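# Right the fallen red-capped vial using forceps

## Task

On the tray, the vial with the red cap has tipped over among the others and may be leaking. Set it upright, cap at the top, in the well that is empty, and finish with every vial standing upright in a well. The robot's own grippers must never touch the red vial; use the forceps, which are standing in their holder. No glass may drop more than a few centimetres, and nothing may fall off the table or be left off it.

## Robot and tools

Robot: two seven-joint xArm7 arms, left_arm and right_arm, each with a parallel two-finger gripper and a wrist camera. In the scene frame the origin sits at table-top height midway between the nominal bases; +x points out over the table, +z up, and left_arm is on the +y side (these names do not match image sides). Calibrated bases: left_arm at (+0.031, +0.276, 0) m, quat_wxyz (+1.000, 0, 0, -0.027); right_arm at (-0.055, -0.317, 0) m, quat_wxyz (+1.000, 0, 0, +0.002). Each arm reports its hand pose, velocities and Hand target in its own base frame; fixed cameras and the table use the scene frame. Printed hand positions may be a few cm off, more at long reach.

Gripper: fingers point along the gripper's +z and open and close along its y. end_effector_position is the point between the closed pads, about 2 cm short of the fingertips; closing pushes the tips roughly 10 mm further forward, mostly while the pads are more than 40 mm apart.

Moving numbers (both execute_actions rows and move targets): one row of 14 numbers covering both arms, each in [-1, 1]: dx, dy, dz, rx, ry, rz, opening for left_arm, then the same seven for right_arm. The six pose numbers are an offset, not a pose, measured from that arm's Hand target at the start of the action or move, along that arm's base axes; rx, ry, rz form one rotation vector turning about the Hand target's position. Scale: 1.0 = 0.6 m or 180 degrees. A translation longer than 1.0 may be shortened along its direction. Opening is absolute: +1 fully open (0.084 m), -1 closed. Send all-zero pose numbers to keep an arm on its Hand target, and always resend the opening you want for each gripper, since a 0 there means half open.

execute_actions(actions, cameras): actions is a list of actions, each a table of up to 15 rows, one per 1/30 s step; a short table repeats its last row. Every row counts from the start pose of that action, not the previous row, and each new action starts from the current Hand target, so a repeated offset moves again. Images appear only if actions is empty or cameras requests them.

move(target, speed, blend, opening_speed, blocking, cameras): straight-line paths from the Hand targets toward one row or a list of up to 15 rows, all offsets from the same starting Hand targets. speed is m/s, 0.002 to 1, default 0.25 (turning up to twice that in rad/s), one value or one per target. blend (m) rounds corners between list targets; 0 stops at each. opening_speed (0.2 or more per second on the -1..+1 scale) ramps the fingers. Paths last at least 0.5 s and are cut at 10 s. No obstacle avoidance; faster moves lag more and hit harder. blocking=false returns early while the move continues. The result adds a move: line with the ending (done, off_target, moving, held, fault) and limits (paced = pose clipped, held = steps withheld, e.g. by the clearance check between arms).

wait(seconds 0 to 10, cameras): runs the scene holding the last commands. stop(cameras): brakes a running move. zoom_image(camera, region [x0, y0, x1, y1] pixels, at most 504 by 504) enlarges part of a camera's newest image. clear_fault(arm): clears a reported torque fault on left_arm or right_arm. read_manual(section): licence texts only. finished_scene(scene): ends the current scene with its number; irreversible, so only call it when the vials stand correctly with the robot clear.

Control behaviour: each step the commanded pose is clipped to within 70 mm and 16 degrees of the measured hand; Hand target is the last commanded pose after clipping. A gripper may settle short of it; resend zeros or the missing offset. A blocked arm keeps pressing until you command its target back past the gripper. Large wrist turns can swing the elbow.

Results: per arm, end_effector_position (m), end_effector_quat_wxyz, velocities, Hand target, Joint positions (last value = finger gap in m), joint torques (include gravity, drift, have offsets), grip_measured (measured opening on the command scale), Tool commands. "within noise" means the arm is still. Wrist depth gives a 7 by 7 grid per wrist camera, rows from top left separated by " / ", distances 172 to 3000 mm; "-" means no value; clear glass may not show.

Cameras: cam_head_left, cam_head_right (504x504, a stereo pair), cam_high, cam_low (504x504), cam_left_wrist, cam_right_wrist (896x504). Calibration is given in OpenCV convention; fixed cameras may have shifted up to about 2.3 degrees and 9 mm.

Grasping: command an opening clearly below grip_measured to hold; further below squeezes harder (about 24 N per pad max). Fast closes can overshoot the force. Grab the forceps from their holder, never touch the red vial with the gripper, and keep glass from dropping.

Avoid: arm-to-arm contact or closing one gripper on the other's fingers; hard hits or pushes; knocking vials over or off the table. Torque faults (contact torque at the load limits: waist 42.7, shoulder 42.9, upper arm roll 27.3, elbow 27.3, forearm roll 27.3, wrist pitch 14.7, wrist roll 15.3 N m, held weight included, or a motor pinned at its limit for 1 s) stop the arm until clear_fault. Holding loads or stretching out heats motors: MOTOR HOT appears at 65 °C, and at 80 °C the arm is braked for 30 to 60 s. Objects may occasionally be nudged by outside pushes.

Each tool is called after "Emit:" in YAML: its name, and indented under it one key for each argument.

## Session

Emit:
execute_actions:
  actions: []

Scene clock: 0.00 s.
left_arm: end_effector_position=(+0.6407, -0.0601, +0.3316) grip_measured=+1.00 end_effector_quat_wxyz=(-0.473, +0.762, -0.237, +0.375) | right_arm: end_effector_position=(+0.4660, +0.1795, +0.3034) grip_measured=+1.00 end_effector_quat_wxyz=(-0.232, +0.791, -0.289, +0.488)
Joint positions: left_arm=[-0.183 0.168 -0.147 1.187 1.681 0.895 -0.856 0.084] | right_arm=[-0.538 -0.518 1.026 0.409 0.26 -0.358 1.085 0.084]
Joint velocities: within noise
Joint torques (N m): no reading
Wrist depth (mm): cam_left_wrist=[2457 2448 2492 2501 2465 1673 1493 / 2585 2624 2664 2595 2185 1607 1582 / 2422 2727 2816 2839 2828 1698 1657 / 2165 2431 2782 - 2793 1823 1653 / 1985 2213 2483 2851 2566 2020 1600 / 1813 2008 2249 2510 2422 1867 1516 / 1669 1799 1991 2242 2257 1767 1452] | cam_right_wrist=[2422 2519 2634 2706 1414 2839 2112 / 2556 2664 2727 2886 2793 2448 1930 / 2614 2828 2886 2986 2771 2106 1795 / 2727 2874 - 2249 2431 1893 494 / 2851 2999 2566 2062 2099 1842 474 / 2717 - 2158 2178 1898 506 435 / 2414 - 2717 2068 538 468 397]
Hand target: left_arm +0.6407, -0.0601, +0.3316; -0.473, +0.762, -0.237, +0.375 | right_arm +0.4660, +0.1795, +0.3034; -0.232, +0.791, -0.289, +0.488
Tool commands: left_gripper/opening=+1.0 right_gripper/opening=+1.0

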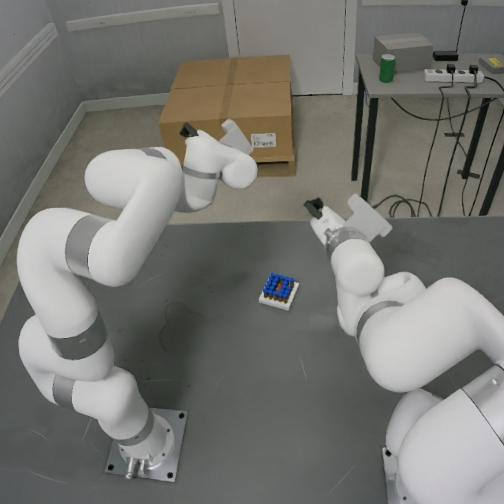

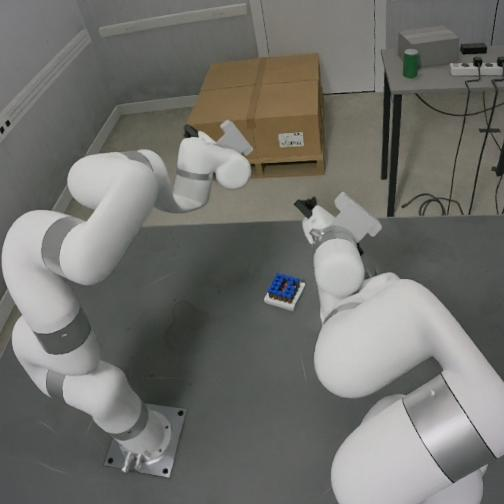

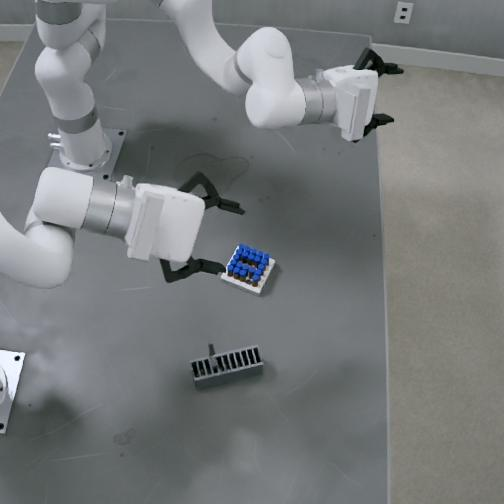

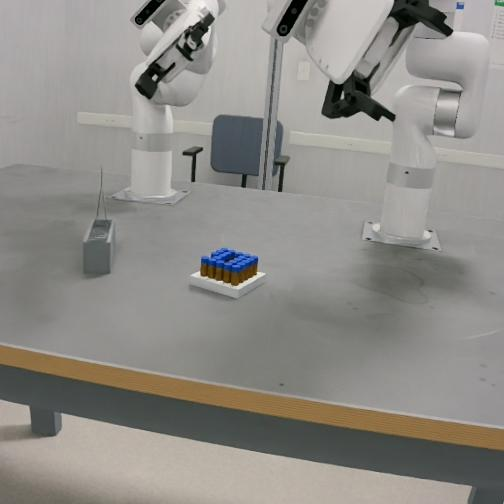

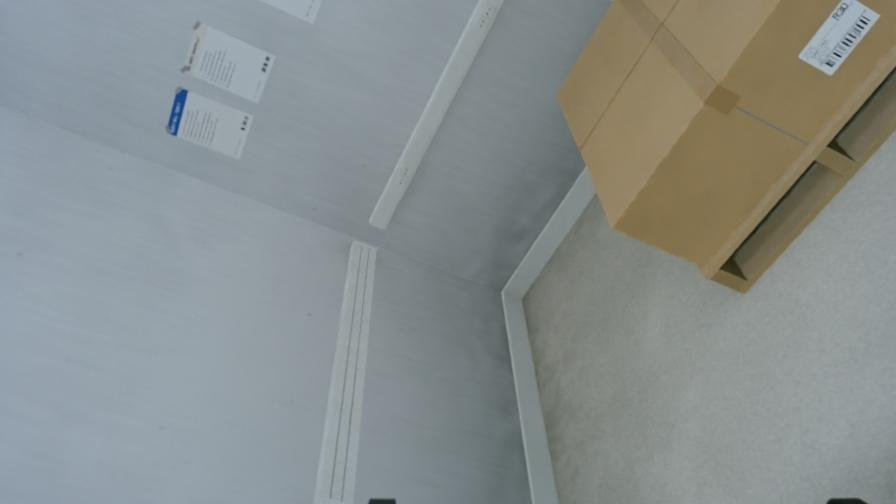

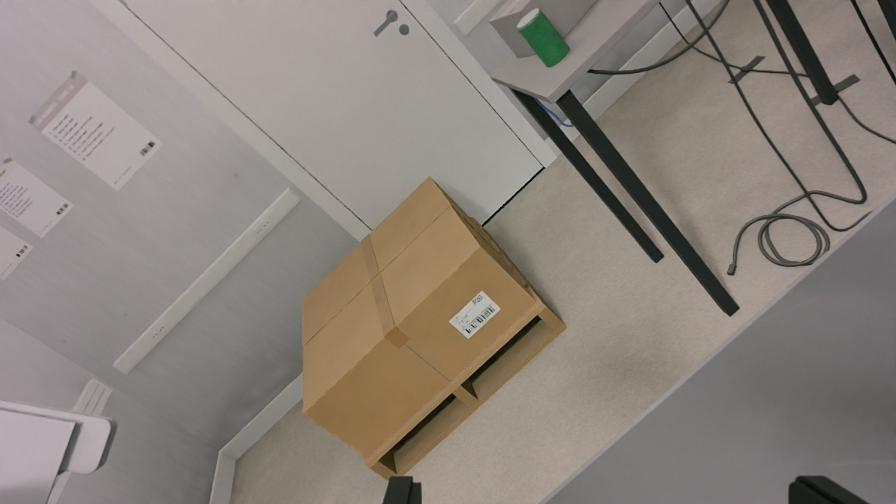

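Emit:
zoom_image:
  camera: "cam_high"
  region: [210, 235, 290, 300]

Emit:
zoom_image:
  camera: "cam_head_right"
  region: [250, 260, 320, 320]

Emit:
zoom_image:
  camera: "cam_high"
  region: [180, 330, 280, 400]

Emit:
zoom_image:
  camera: "cam_low"
  region: [70, 160, 280, 310]

Scaled by 6.300 from the camera's 504x504 image, which has a finer 720x720 frame.

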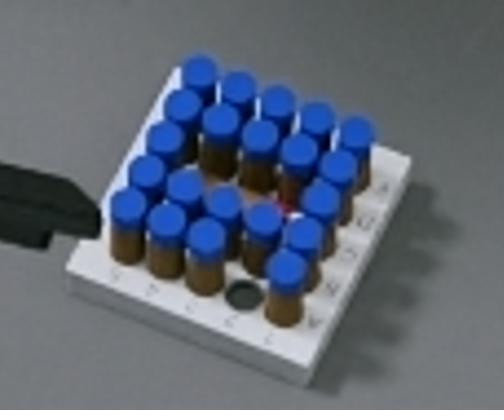

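Scaled by 7.200 from the camera's 504x504 image, which has a finer 720x720 frame.

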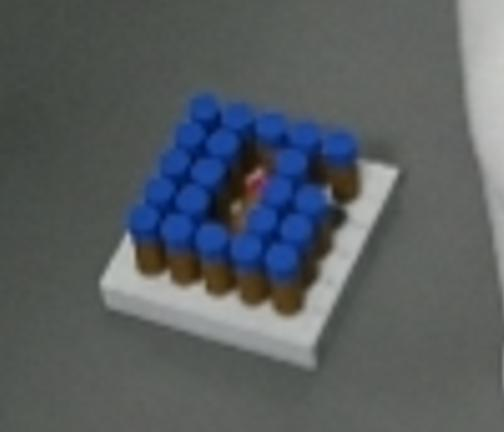

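Scaled by 5.040 from the camera's 504x504 image, which has a finer 720x720 frame.

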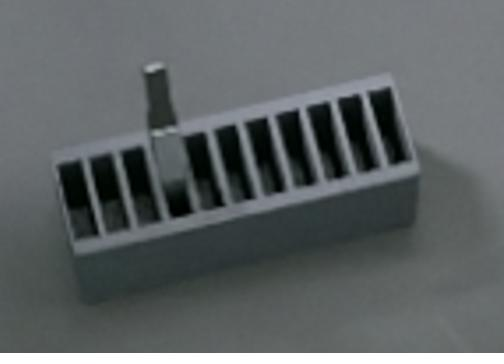

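Scaled by 2.400 from the camera's 504x504 image, which has a finer 720x720 frame.

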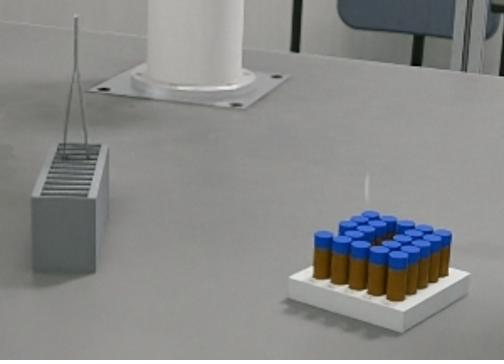

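Emit:
move:
  target: [0,0,0,0,0,0,1, -0.052,0.0125,-0.04,-0.159,0.334,0.198,1]
  speed: 0.3
  cameras: ["all"]

Scene clock: 65.20 s.
left_arm: end_effector_position=(+0.6407, -0.0601, +0.3316) grip_measured=+1.00 end_effector_quat_wxyz=(-0.473, +0.762, -0.237, +0.375) | right_arm: end_effector_position=(+0.4348, +0.1869, +0.2794) grip_measured=+1.00 end_effector_quat_wxyz=(+0.000, +1.000, +0.000, +0.000)
Joint positions: left_arm=[-0.183 0.168 -0.147 1.187 1.681 0.895 -0.856 0.084] | right_arm=[0.02 -0.019 0.382 1.245 0.008 1.262 0.399 0.084]
Joint torques (N m): left_arm=[-0.16 -31.12 -0.79 21.51 0.43 0.59 -0.32] | right_arm=[6.78 -16.28 2.76 16.81 -1.38 -0.23 1.57]
Wrist depth (mm): cam_left_wrist=[2414 2414 2474 2474 2465 1686 1474 / 2575 2644 2624 2654 2172 1615 1585 / 2414 2696 2816 2816 2863 1690 1657 / 2172 2431 2760 - 2863 1799 1642 / 2002 2228 2510 2874 2604 1979 1596 / 1828 2008 2235 2501 2474 1847 1536 / 1645 1833 1991 2235 2235 1785 1455] | cam_right_wrist=[416 415 414 413 411 408 408 / 417 415 414 412 411 408 407 / 417 417 414 412 410 409 408 / 418 417 375 412 411 405 408 / 418 416 414 413 412 372 408 / 419 416 416 414 411 410 409 / 420 419 416 414 412 412 410]
Hand target: left_arm +0.6407, -0.0601, +0.3316; -0.473, +0.762, -0.237, +0.375 | right_arm +0.4348, +0.1870, +0.2794; +0.000, +1.000, +0.000, +0.000
Off the commanded pose: left_arm 0.000 m, 0 deg | right_arm 0.000 m, 0 deg.
move: done
camera_calibration:
cam_right_wrist: T_world_to_cam=[[-0.00167485, -0.999477, -0.0322918, 0.236316], [-0.999944, 0.00133546, 0.0105287, 0.499612], [-0.0104801, 0.0323076, -0.999423, 0.40688], [0, 0, 0, 1]] pos_world=[0.504244, 0.22238, 0.409016]

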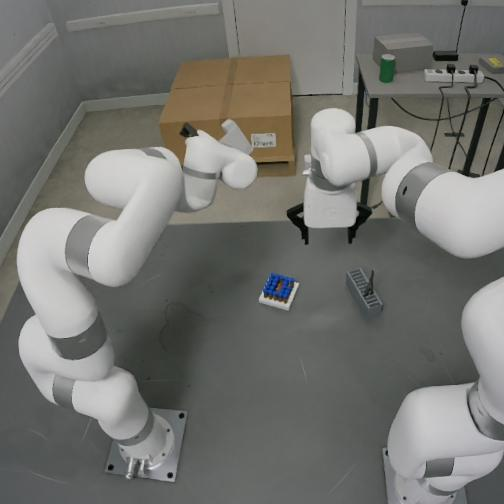

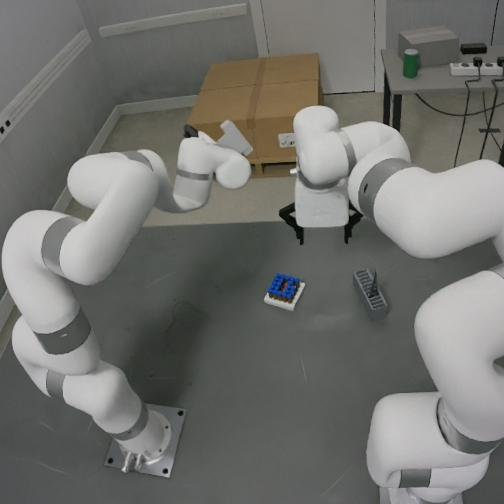

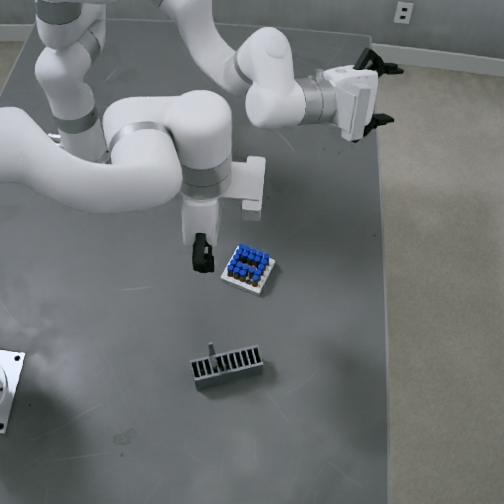

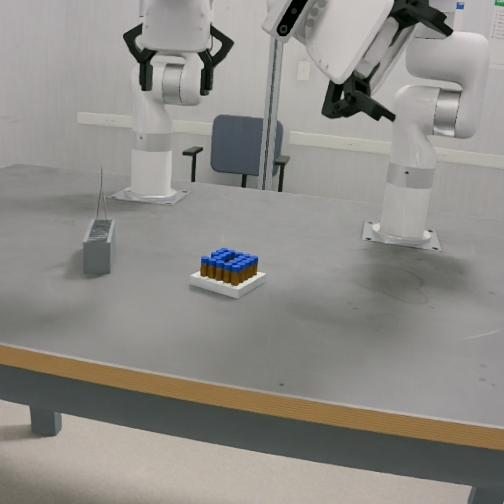

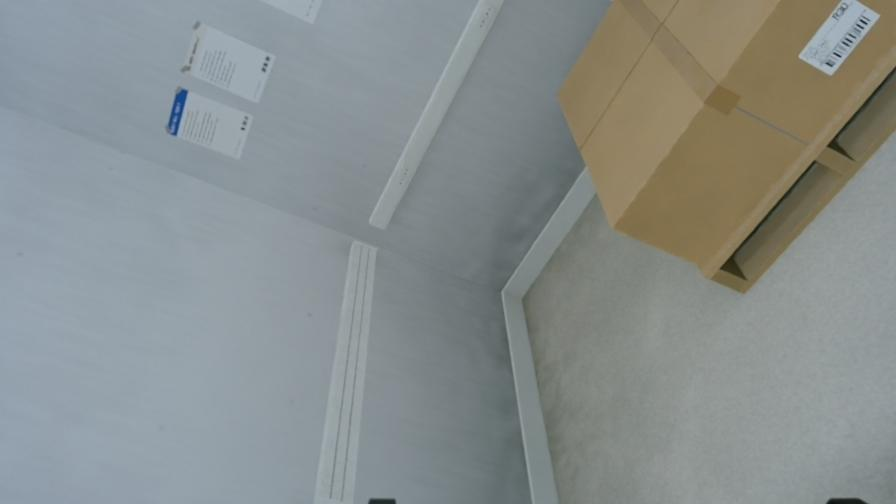

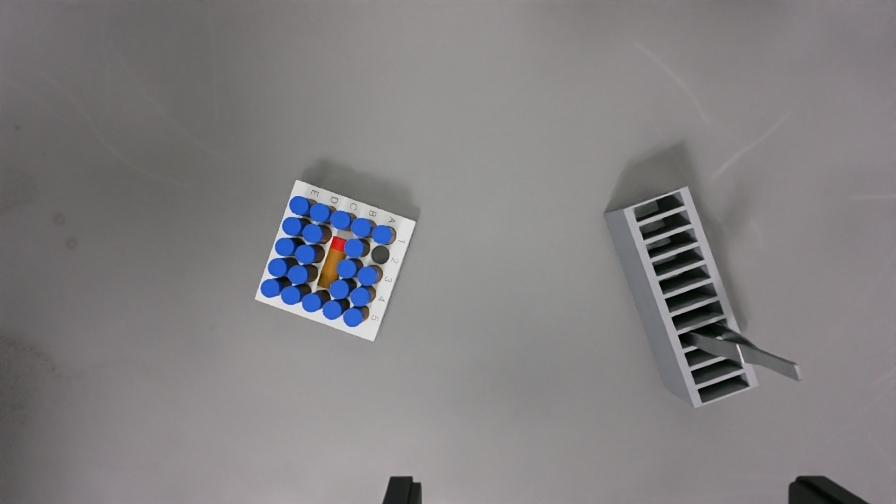

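Emit:
zoom_image:
  camera: "cam_right_wrist"
  region: [240, 160, 440, 350]

Emit:
zoom_image:
  camera: "cam_right_wrist"
  region: [590, 170, 820, 420]

Scaled by 2.520 from the camera's 896x504 image, which has a finer 1280x720 frame.

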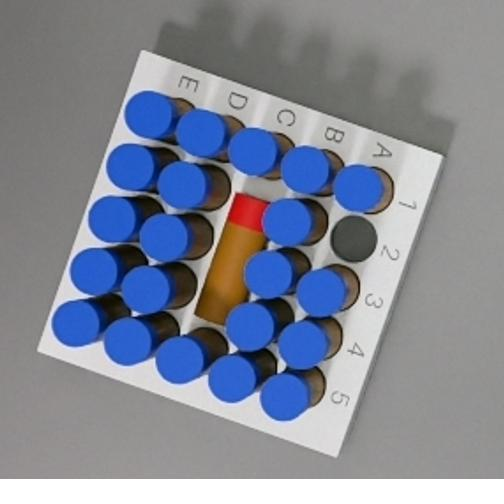

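Scaled by 2.016 from the camera's 896x504 image, which has a finer 1280x720 frame.

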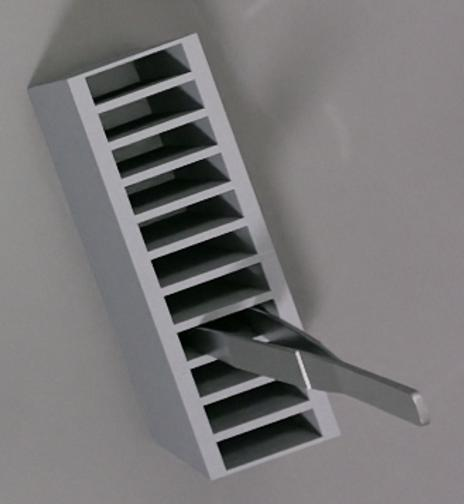

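Emit:
move:
  target: [-0.404,0.0618,-0.3527,-0.2913,0.2568,-0.4328,1, 0.12,-0.1357,-0.184,-0.0363,0.2204,0.0997,1]
  speed: 0.3
  cameras: ["all"]

Scene clock: 184.47 s.
left_arm: end_effector_position=(+0.3983, -0.0230, +0.1200) grip_measured=+1.00 end_effector_quat_wxyz=(+0.317, +0.644, -0.610, +0.335) | right_arm: end_effector_position=(+0.5068, +0.1055, +0.1690) grip_measured=+1.00 end_effector_quat_wxyz=(+0.055, +0.927, +0.153, -0.338)
Joint positions: left_arm=[0.325 0.705 0.195 1.253 2.152 -1.341 -0.467 0.084] | right_arm=[0.116 0.971 0.288 2.357 -0.243 2.109 -0.006 0.084]
Joint torques (N m): left_arm=[2.28 -26.8 -1.65 15.22 1.4 -4.83 -0.43] | right_arm=[6.75 -36.31 -0.5 14.82 -1.41 1.13 -1.23]
Wrist depth (mm): cam_left_wrist=[2106 2026 755 757 703 758 756 / 2206 575 613 542 556 611 614 / 515 488 488 488 489 489 489 / 422 423 423 363 406 423 424 / 374 375 374 361 367 373 374 / 324 334 335 335 335 323 323 / 293 294 294 294 294 293 293] | cam_right_wrist=[205 222 230 230 225 228 228 / 219 247 251 246 240 249 243 / 279 271 277 276 216 273 273 / 302 300 300 299 243 296 295 / 338 336 336 334 260 323 330 / 386 384 382 381 366 377 375 / 447 430 428 441 422 421 419]
Hand target: left_arm +0.3983, -0.0230, +0.1200; +0.317, +0.644, -0.610, +0.335 | right_arm +0.5068, +0.1055, +0.1690; +0.055, +0.927, +0.153, -0.338
Off the commanded pose: left_arm 0.000 m, 0 deg | right_arm 0.000 m, 0 deg.
move: done
camera_calibration:
cam_left_wrist: T_world_to_cam=[[-0.997344, -0.072804, -0.00205851, 0.431085], [-0.0404859, 0.577669, -0.815266, 0.19405], [0.0605438, -0.813018, -0.579082, 0.155615], [0, 0, 0, 1]] pos_world=[0.428375, 0.0458057, 0.249203]
cam_right_wrist: T_world_to_cam=[[0.299769, -0.95372, -0.0235969, -0.00751869], [-0.719277, -0.24219, 0.651141, 0.348105], [-0.626721, -0.178219, -0.75859, 0.593767], [0, 0, 0, 1]] pos_world=[0.624764, 0.182958, 0.223582]

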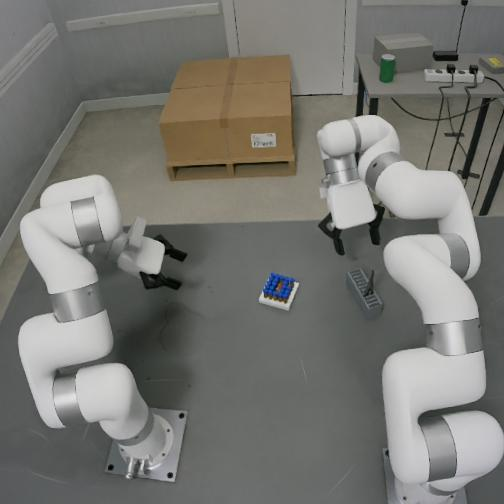

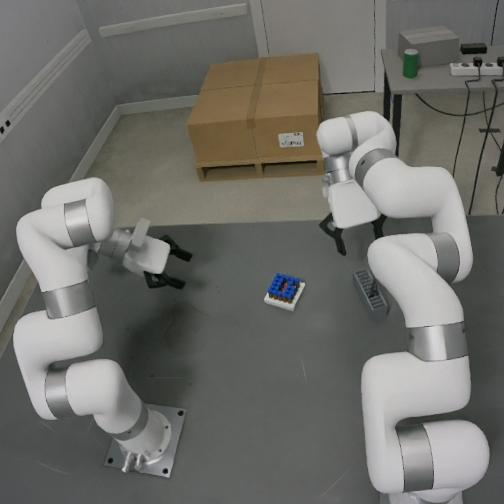

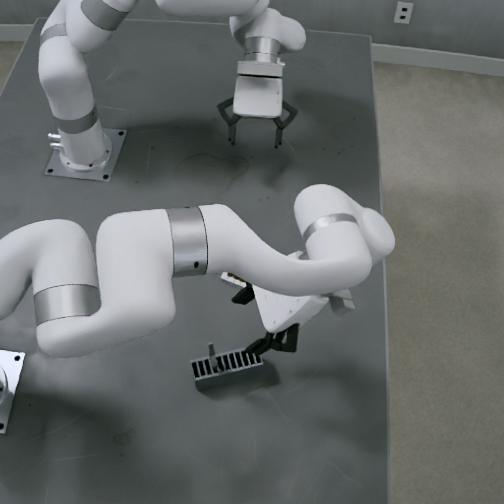

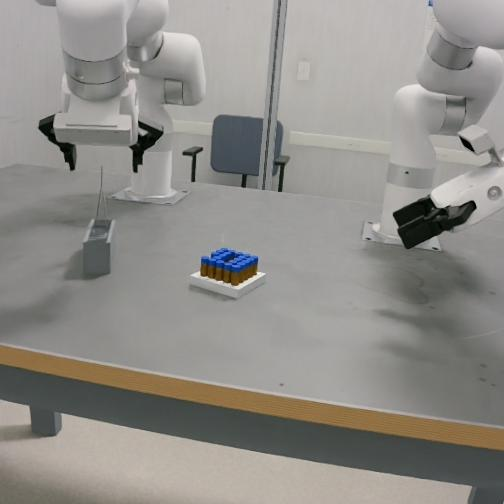

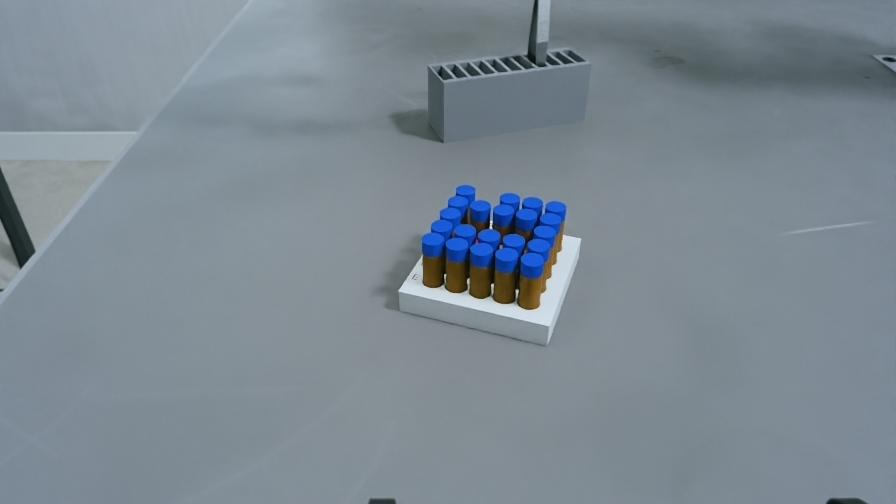

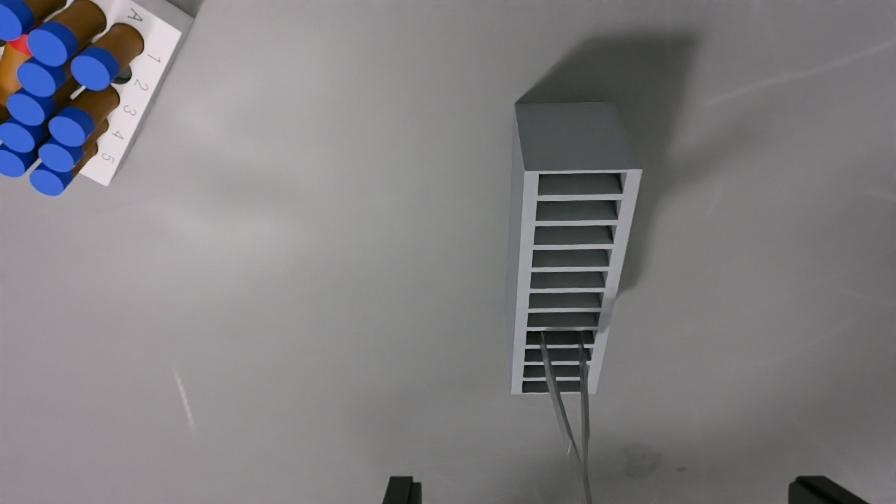

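Emit:
zoom_image:
  camera: "cam_right_wrist"
  region: [480, 80, 700, 504]

Emit:
zoom_image:
  camera: "cam_left_wrist"
  region: [380, 160, 620, 350]

Emit:
zoom_image:
  camera: "cam_left_wrist"
  region: [410, 0, 610, 150]

Scaled by 1.189 from the camera's 896x504 image, which has a finer 1280x720 frame.

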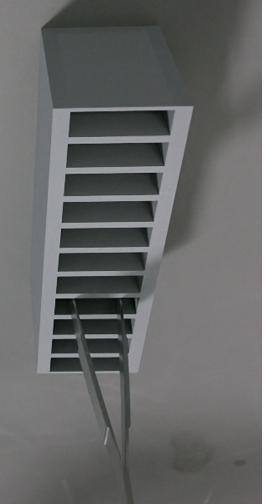

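Scaled by 2.100 from the camera's 896x504 image, which has a finer 1280x720 frame.

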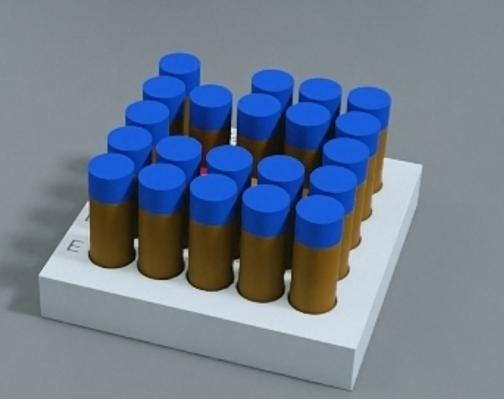

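Scaled by 2.520 from the camera's 896x504 image, which has a finer 1280x720 frame.

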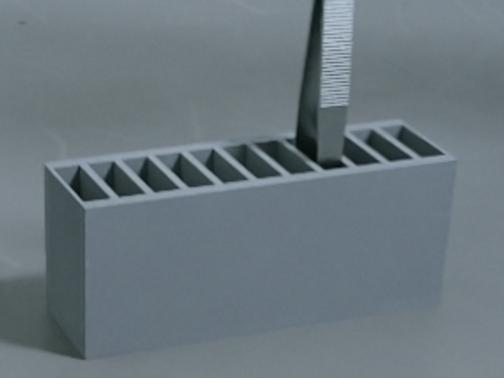

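Emit:
zoom_image:
  camera: "cam_low"
  region: [60, 150, 140, 290]

Emit:
zoom_image:
  camera: "cam_right_wrist"
  region: [520, 310, 630, 504]

Emit:
zoom_image:
  camera: "cam_left_wrist"
  region: [500, 0, 580, 80]

Scaled by 3.600 from the camera's 504x504 image, which has a finer 720x720 frame.

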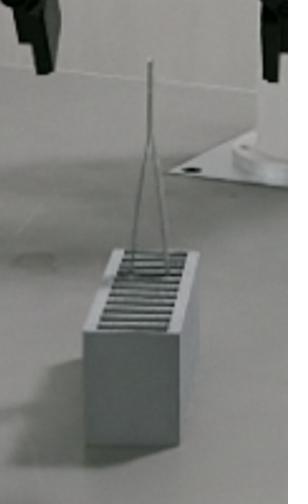

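Scaled by 2.598 from the camera's 896x504 image, which has a finer 1280x720 frame.

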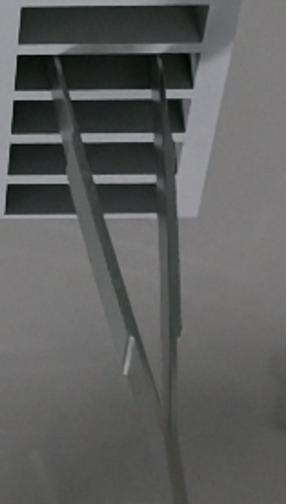

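Scaled by 6.300 from the camera's 896x504 image, which has a finer 1280x720 frame.

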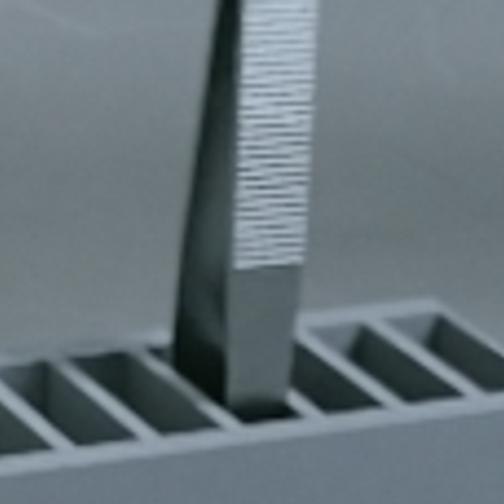

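Emit:
move:
  target: [0,0,0,0,0,0,1, -0.0903,-0.0402,-0.1317,0,0,0,1]
  speed: 0.12
  cameras: ["cam_low","cam_left_wrist","cam_right_wrist"]

Scene clock: 328.70 s.
left_arm: end_effector_position=(+0.3983, -0.0230, +0.1200) grip_measured=+1.00 end_effector_quat_wxyz=(+0.317, +0.644, -0.610, +0.335) | right_arm: end_effector_position=(+0.4527, +0.0814, +0.0900) grip_measured=+1.00 end_effector_quat_wxyz=(+0.055, +0.927, +0.153, -0.338)
Joint positions: left_arm=[0.325 0.705 0.195 1.253 2.152 -1.341 -0.467 0.084] | right_arm=[-0.006 0.744 0.31 1.72 -0.225 1.712 0.026 0.084]
Joint torques (N m): left_arm=[-6.47 -26.81 -1.67 15.12 1.3 -4.86 -1.12] | right_arm=[-6.94 -43.78 6.86 8.93 -1.49 -1.55 1.34]
Wrist depth (mm): cam_left_wrist=[2099 2050 758 760 571 755 756 / 2235 573 613 543 555 615 613 / 514 487 488 488 488 488 490 / 424 423 423 362 406 423 424 / 373 373 373 362 367 373 374 / 324 335 335 334 335 324 323 / 294 294 294 294 294 294 293] | cam_right_wrist=[- - - - - - - / - - - - - - - / 181 181 180 180 - - 178 / 196 196 195 195 - 193 192 / 220 219 212 218 - 216 215 / 251 250 249 248 - 246 237 / 292 279 279 277 190 274 273]
Hand target: left_arm +0.3983, -0.0230, +0.1200; +0.317, +0.644, -0.610, +0.335 | right_arm +0.4526, +0.0814, +0.0900; +0.055, +0.927, +0.153, -0.338
Off the commanded pose: left_arm 0.000 m, 0 deg | right_arm 0.000 m, 0 deg.
move: done
camera_calibration:
cam_left_wrist: T_world_to_cam=[[-0.99734, -0.0728618, -0.00197725, 0.431066], [-0.0405856, 0.577663, -0.815266, 0.194092], [0.0605439, -0.813017, -0.579084, 0.155615], [0, 0, 0, 1]] pos_world=[0.428375, 0.0458057, 0.249203]
cam_right_wrist: T_world_to_cam=[[0.299759, -0.953724, -0.0235473, -0.0161509], [-0.719102, -0.242099, 0.651368, 0.354648], [-0.626926, -0.178321, -0.758396, 0.495742], [0, 0, 0, 1]] pos_world=[0.570663, 0.158857, 0.144582]
Images, in order (width x height): cam_low 504x504, cam_left_wrist 896x504, cam_right_wrist 896x504.

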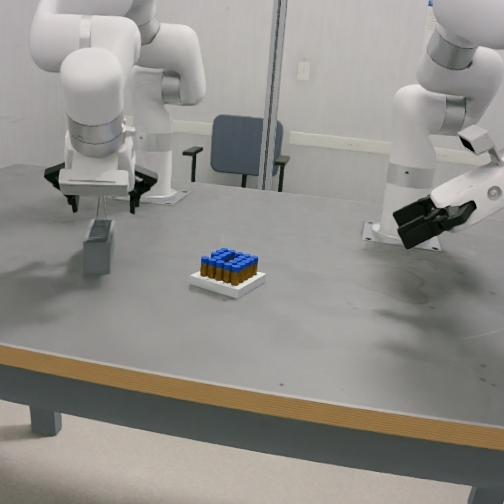

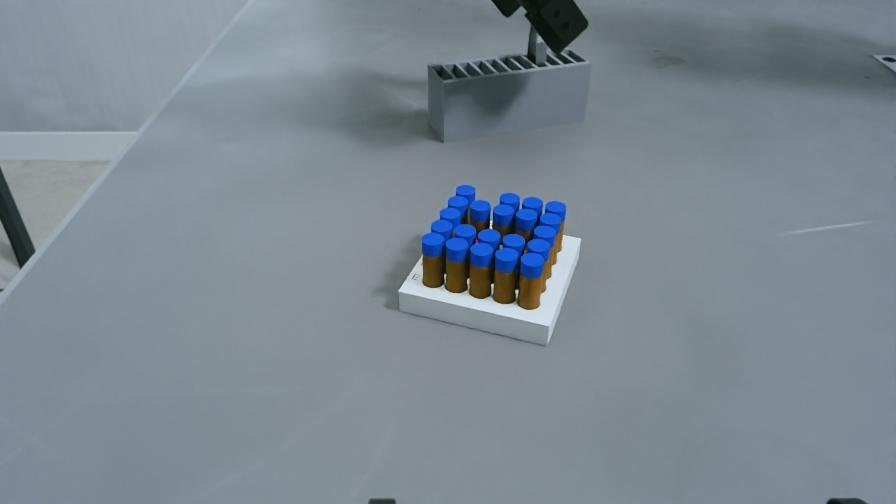

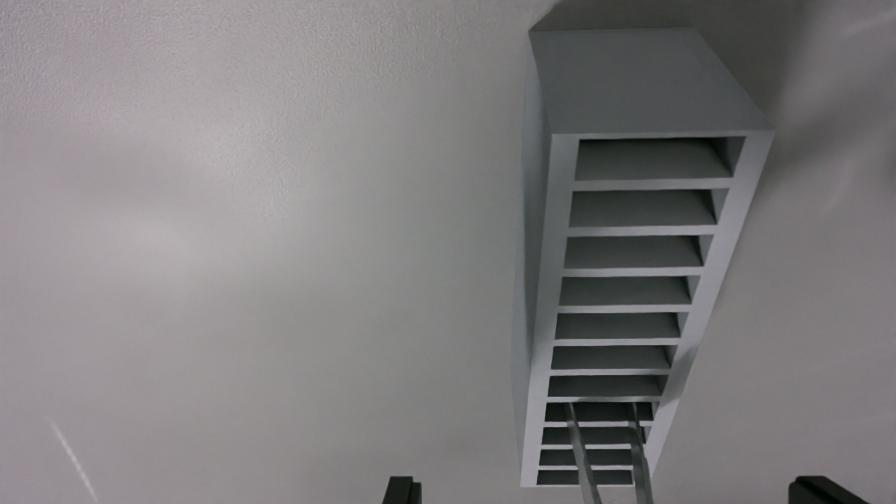

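Emit:
move:
  target:
    - [0,0,0,0,0,0,1, 0.0042,0.0028,0,0,0,0,1]
    - [0,0,0,0,0,0,1, 0.0042,0.0028,0,0,0,0,-0.6]
  speed: 0.05
  opening_speed: 1.0
  cameras: ["cam_low","cam_right_wrist"]

Scene clock: 347.53 s.
left_arm: end_effector_position=(+0.3983, -0.0230, +0.1200) grip_measured=+1.00 end_effector_quat_wxyz=(+0.317, +0.644, -0.610, +0.335) | right_arm: end_effector_position=(+0.4552, +0.0831, +0.0900) grip_measured=-0.62 end_effector_quat_wxyz=(+0.055, +0.927, +0.153, -0.338)
Joint positions: left_arm=[0.325 0.705 0.195 1.253 2.152 -1.341 -0.467 0.084] | right_arm=[-0.002 0.755 0.31 1.738 -0.226 1.72 0.028 0.017]
Joint torques (N m): left_arm=[-6.27 -26.69 -1.57 15.07 1.38 -4.78 -1.03] | right_arm=[6.55 -32.38 0.99 14.55 -1.32 1.01 1.36]
Wrist depth (mm): cam_left_wrist=[2099 2050 759 757 703 755 758 / 2206 575 610 542 557 613 613 / 513 486 487 487 490 486 489 / 423 422 424 363 406 423 423 / 373 373 374 362 366 373 374 / 324 335 335 335 335 324 323 / 294 293 293 294 294 294 294] | cam_right_wrist=[- - - - - - - / - - - - - - - / 181 181 180 180 - - 178 / 196 196 195 195 - 193 192 / 220 219 212 218 - 216 215 / 251 250 249 248 - 245 237 / 291 280 278 277 186 274 283]
Hand target: left_arm +0.3983, -0.0230, +0.1200; +0.317, +0.644, -0.610, +0.335 | right_arm +0.4552, +0.0831, +0.0900; +0.055, +0.927, +0.153, -0.338
Off the commanded pose: left_arm 0.000 m, 0 deg | right_arm 0.000 m, 0 deg.
move: done
camera_calibration:
cam_right_wrist: T_world_to_cam=[[0.299759, -0.953724, -0.0235473, -0.0153744], [-0.719102, -0.242099, 0.651368, 0.356833], [-0.626926, -0.178321, -0.758396, 0.497595], [0, 0, 0, 1]] pos_world=[0.573163, 0.160457, 0.144582]
Images, in order (width x height): cam_low 504x504, cam_right_wrist 896x504.

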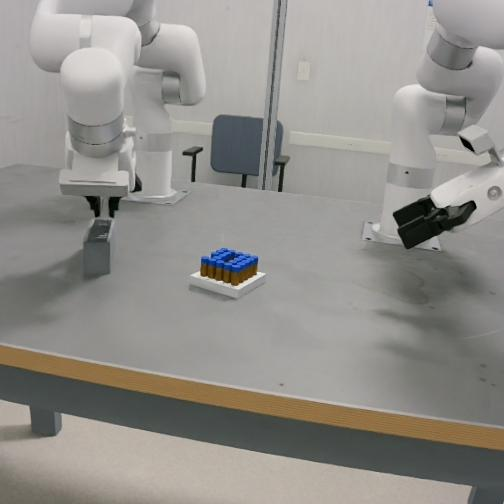

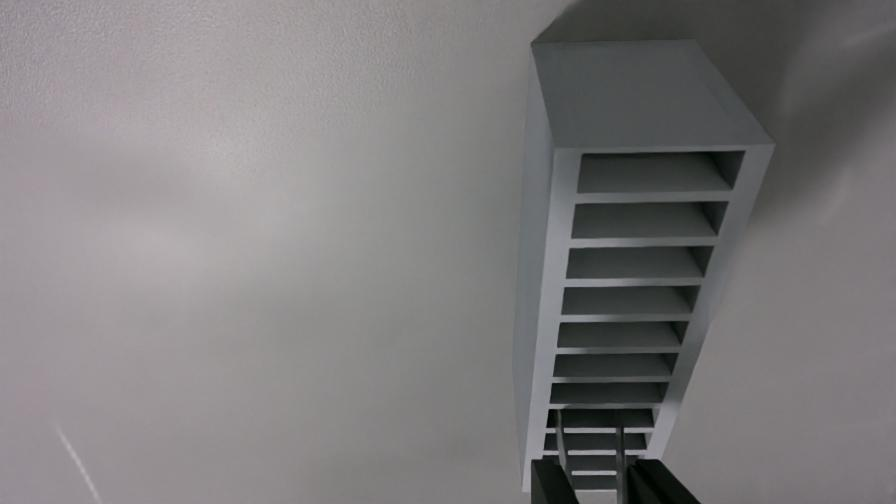

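Emit:
move:
  target: [0,0,0,0,0,0,1, 0,0,0,0,0,0,-0.76]
  opening_speed: 0.3
  cameras: ["cam_right_wrist"]

Emit:
zoom_image:
  camera: "cam_right_wrist"
  region: [500, 380, 720, 504]

Scene clock: 351.77 s.
left_arm: end_effector_position=(+0.3983, -0.0230, +0.1200) grip_measured=+1.00 end_effector_quat_wxyz=(+0.317, +0.644, -0.610, +0.335) | right_arm: end_effector_position=(+0.4552, +0.0831, +0.0900) grip_measured=-0.78 end_effector_quat_wxyz=(+0.055, +0.927, +0.153, -0.338)
Joint positions: left_arm=[0.325 0.705 0.195 1.253 2.152 -1.341 -0.467 0.084] | right_arm=[-0.002 0.755 0.31 1.738 -0.226 1.72 0.028 0.01]
Joint torques (N m): left_arm=[-6.29 -26.85 -1.62 15.08 1.26 -4.67 -1.02] | right_arm=[6.29 -32.57 1.48 14.14 -0.9 0.95 1.26]
Wrist depth (mm): cam_left_wrist=[2112 2068 759 757 699 759 759 / 2192 573 611 543 556 612 609 / 514 489 486 486 488 489 487 / 424 423 424 363 406 424 423 / 374 374 373 361 367 374 374 / 324 334 335 335 334 323 324 / 293 294 294 294 293 294 294] | cam_right_wrist=[- - - - - - - / - - - - - - - / 181 181 180 180 - - 178 / 196 196 195 194 - 193 192 / 220 219 213 218 - 216 215 / 251 250 248 248 - 245 237 / 292 280 288 277 - 275 283]
Hand target: left_arm +0.3983, -0.0230, +0.1200; +0.317, +0.644, -0.610, +0.335 | right_arm +0.4552, +0.0831, +0.0900; +0.055, +0.927, +0.153, -0.338
Off the commanded pose: left_arm 0.000 m, 0 deg | right_arm 0.000 m, 0 deg.
move: done
camera_calibration:
cam_right_wrist: T_world_to_cam=[[0.299759, -0.953724, -0.0235473, -0.0153744], [-0.719102, -0.242099, 0.651368, 0.356833], [-0.626926, -0.178321, -0.758396, 0.497595], [0, 0, 0, 1]] pos_world=[0.573163, 0.160457, 0.144582]
Images, in order (width x height): cam_right_wrist 896x504.

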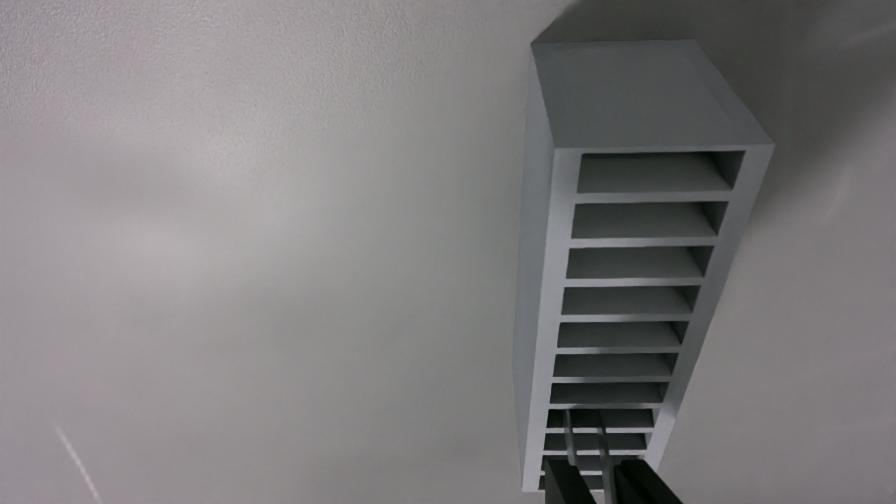

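Scaled by 2.291 from the camera's 896x504 image, which has a finer 1280x720 frame.

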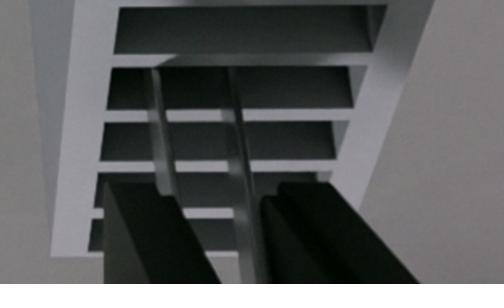

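Emit:
move:
  target: [0,0,0,0,0,0,1, 0,0,0.1417,0,0,0,-0.8]
  speed: 0.08
  cameras: ["cam_low","cam_left_wrist","cam_right_wrist","cam_high"]

Emit:
zoom_image:
  camera: "cam_right_wrist"
  region: [460, 240, 740, 504]

Emit:
zoom_image:
  camera: "cam_low"
  region: [50, 150, 150, 290]

Scene clock: 360.97 s.
left_arm: end_effector_position=(+0.3983, -0.0230, +0.1200) grip_measured=+1.00 end_effector_quat_wxyz=(+0.317, +0.644, -0.610, +0.335) | right_arm: end_effector_position=(+0.4551, +0.0831, +0.1749) grip_measured=-0.82 end_effector_quat_wxyz=(+0.055, +0.927, +0.153, -0.338)
Joint positions: left_arm=[0.325 0.705 0.195 1.253 2.152 -1.341 -0.467 0.084] | right_arm=[0.002 0.666 0.322 1.843 -0.205 1.908 0.007 0.008]
Joint torques (N m): left_arm=[-6.15 -26.73 -1.42 14.98 1.35 -4.76 -1.05] | right_arm=[6.82 -42.92 6.5 14.92 1.71 1.15 -1.28]
Wrist depth (mm): cam_left_wrist=[2087 2038 756 760 758 757 760 / 2199 575 610 542 557 614 611 / 514 489 489 488 490 488 489 / 423 423 422 363 406 422 423 / 374 374 374 361 367 374 374 / 323 335 335 335 335 323 324 / 293 294 294 293 294 294 294] | cam_right_wrist=[238 237 236 236 193 230 234 / 259 259 258 258 207 256 255 / 286 278 284 277 227 281 281 / 309 309 307 299 245 304 303 / 347 346 344 343 342 331 339 / 395 394 392 390 377 387 386 / 459 458 439 453 433 449 446]
Hand target: left_arm +0.3983, -0.0230, +0.1200; +0.317, +0.644, -0.610, +0.335 | right_arm +0.4552, +0.0831, +0.1750; +0.055, +0.927, +0.153, -0.338
Off the commanded pose: left_arm 0.000 m, 0 deg | right_arm 0.000 m, 0 deg.
move: done
camera_calibration:
cam_left_wrist: T_world_to_cam=[[-0.99734, -0.0728618, -0.00197725, 0.431066], [-0.0405856, 0.577663, -0.815266, 0.194092], [0.0605439, -0.813017, -0.579084, 0.155615], [0, 0, 0, 1]] pos_world=[0.428375, 0.0458057, 0.249203]
cam_right_wrist: T_world_to_cam=[[0.299759, -0.953724, -0.0235473, -0.0133752], [-0.719102, -0.242099, 0.651368, 0.301532], [-0.626926, -0.178321, -0.758396, 0.561982], [0, 0, 0, 1]] pos_world=[0.573163, 0.160457, 0.229482]
Images, in order (width x height): cam_high 504x504, cam_low 504x504, cam_left_wrist 896x504, cam_right_wrist 896x504.

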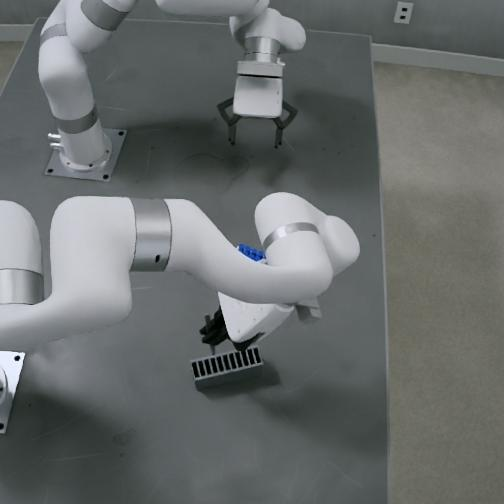

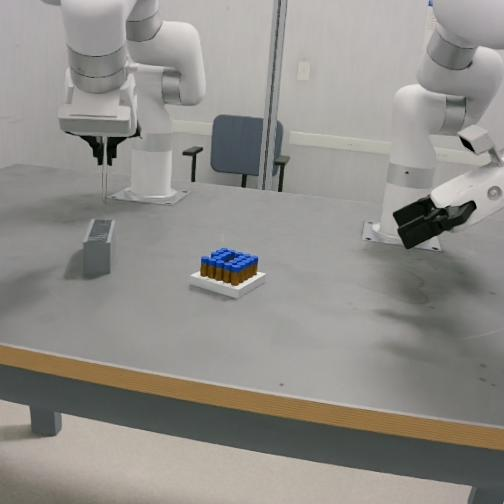

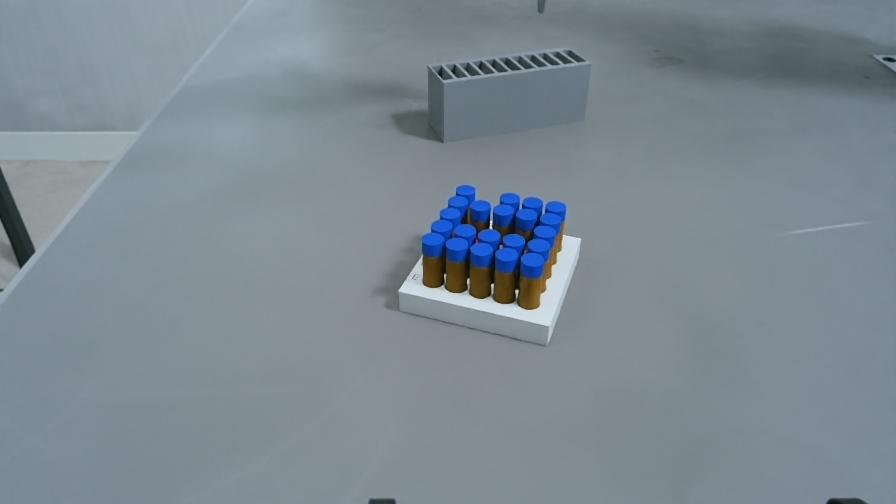

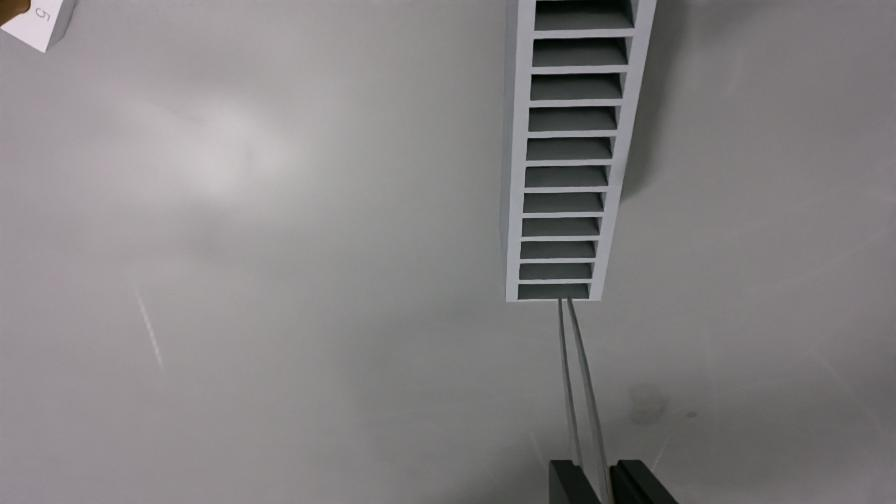

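Scaled by 1.800 from the camera's 896x504 image, which has a finer 1280x720 frame.

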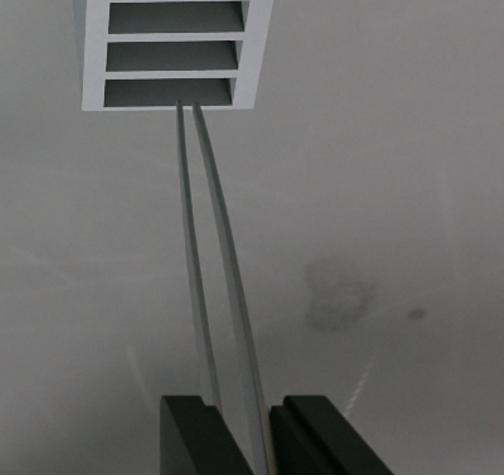

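Scaled by 3.600 from the camera's 504x504 image, which has a finer 720x720 frame.

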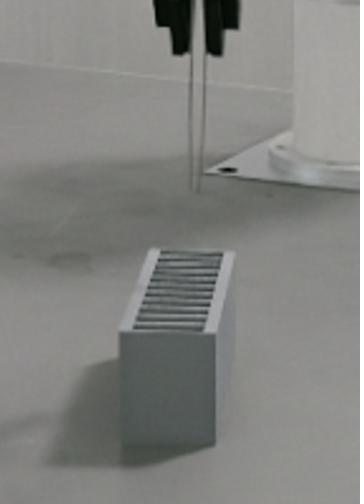

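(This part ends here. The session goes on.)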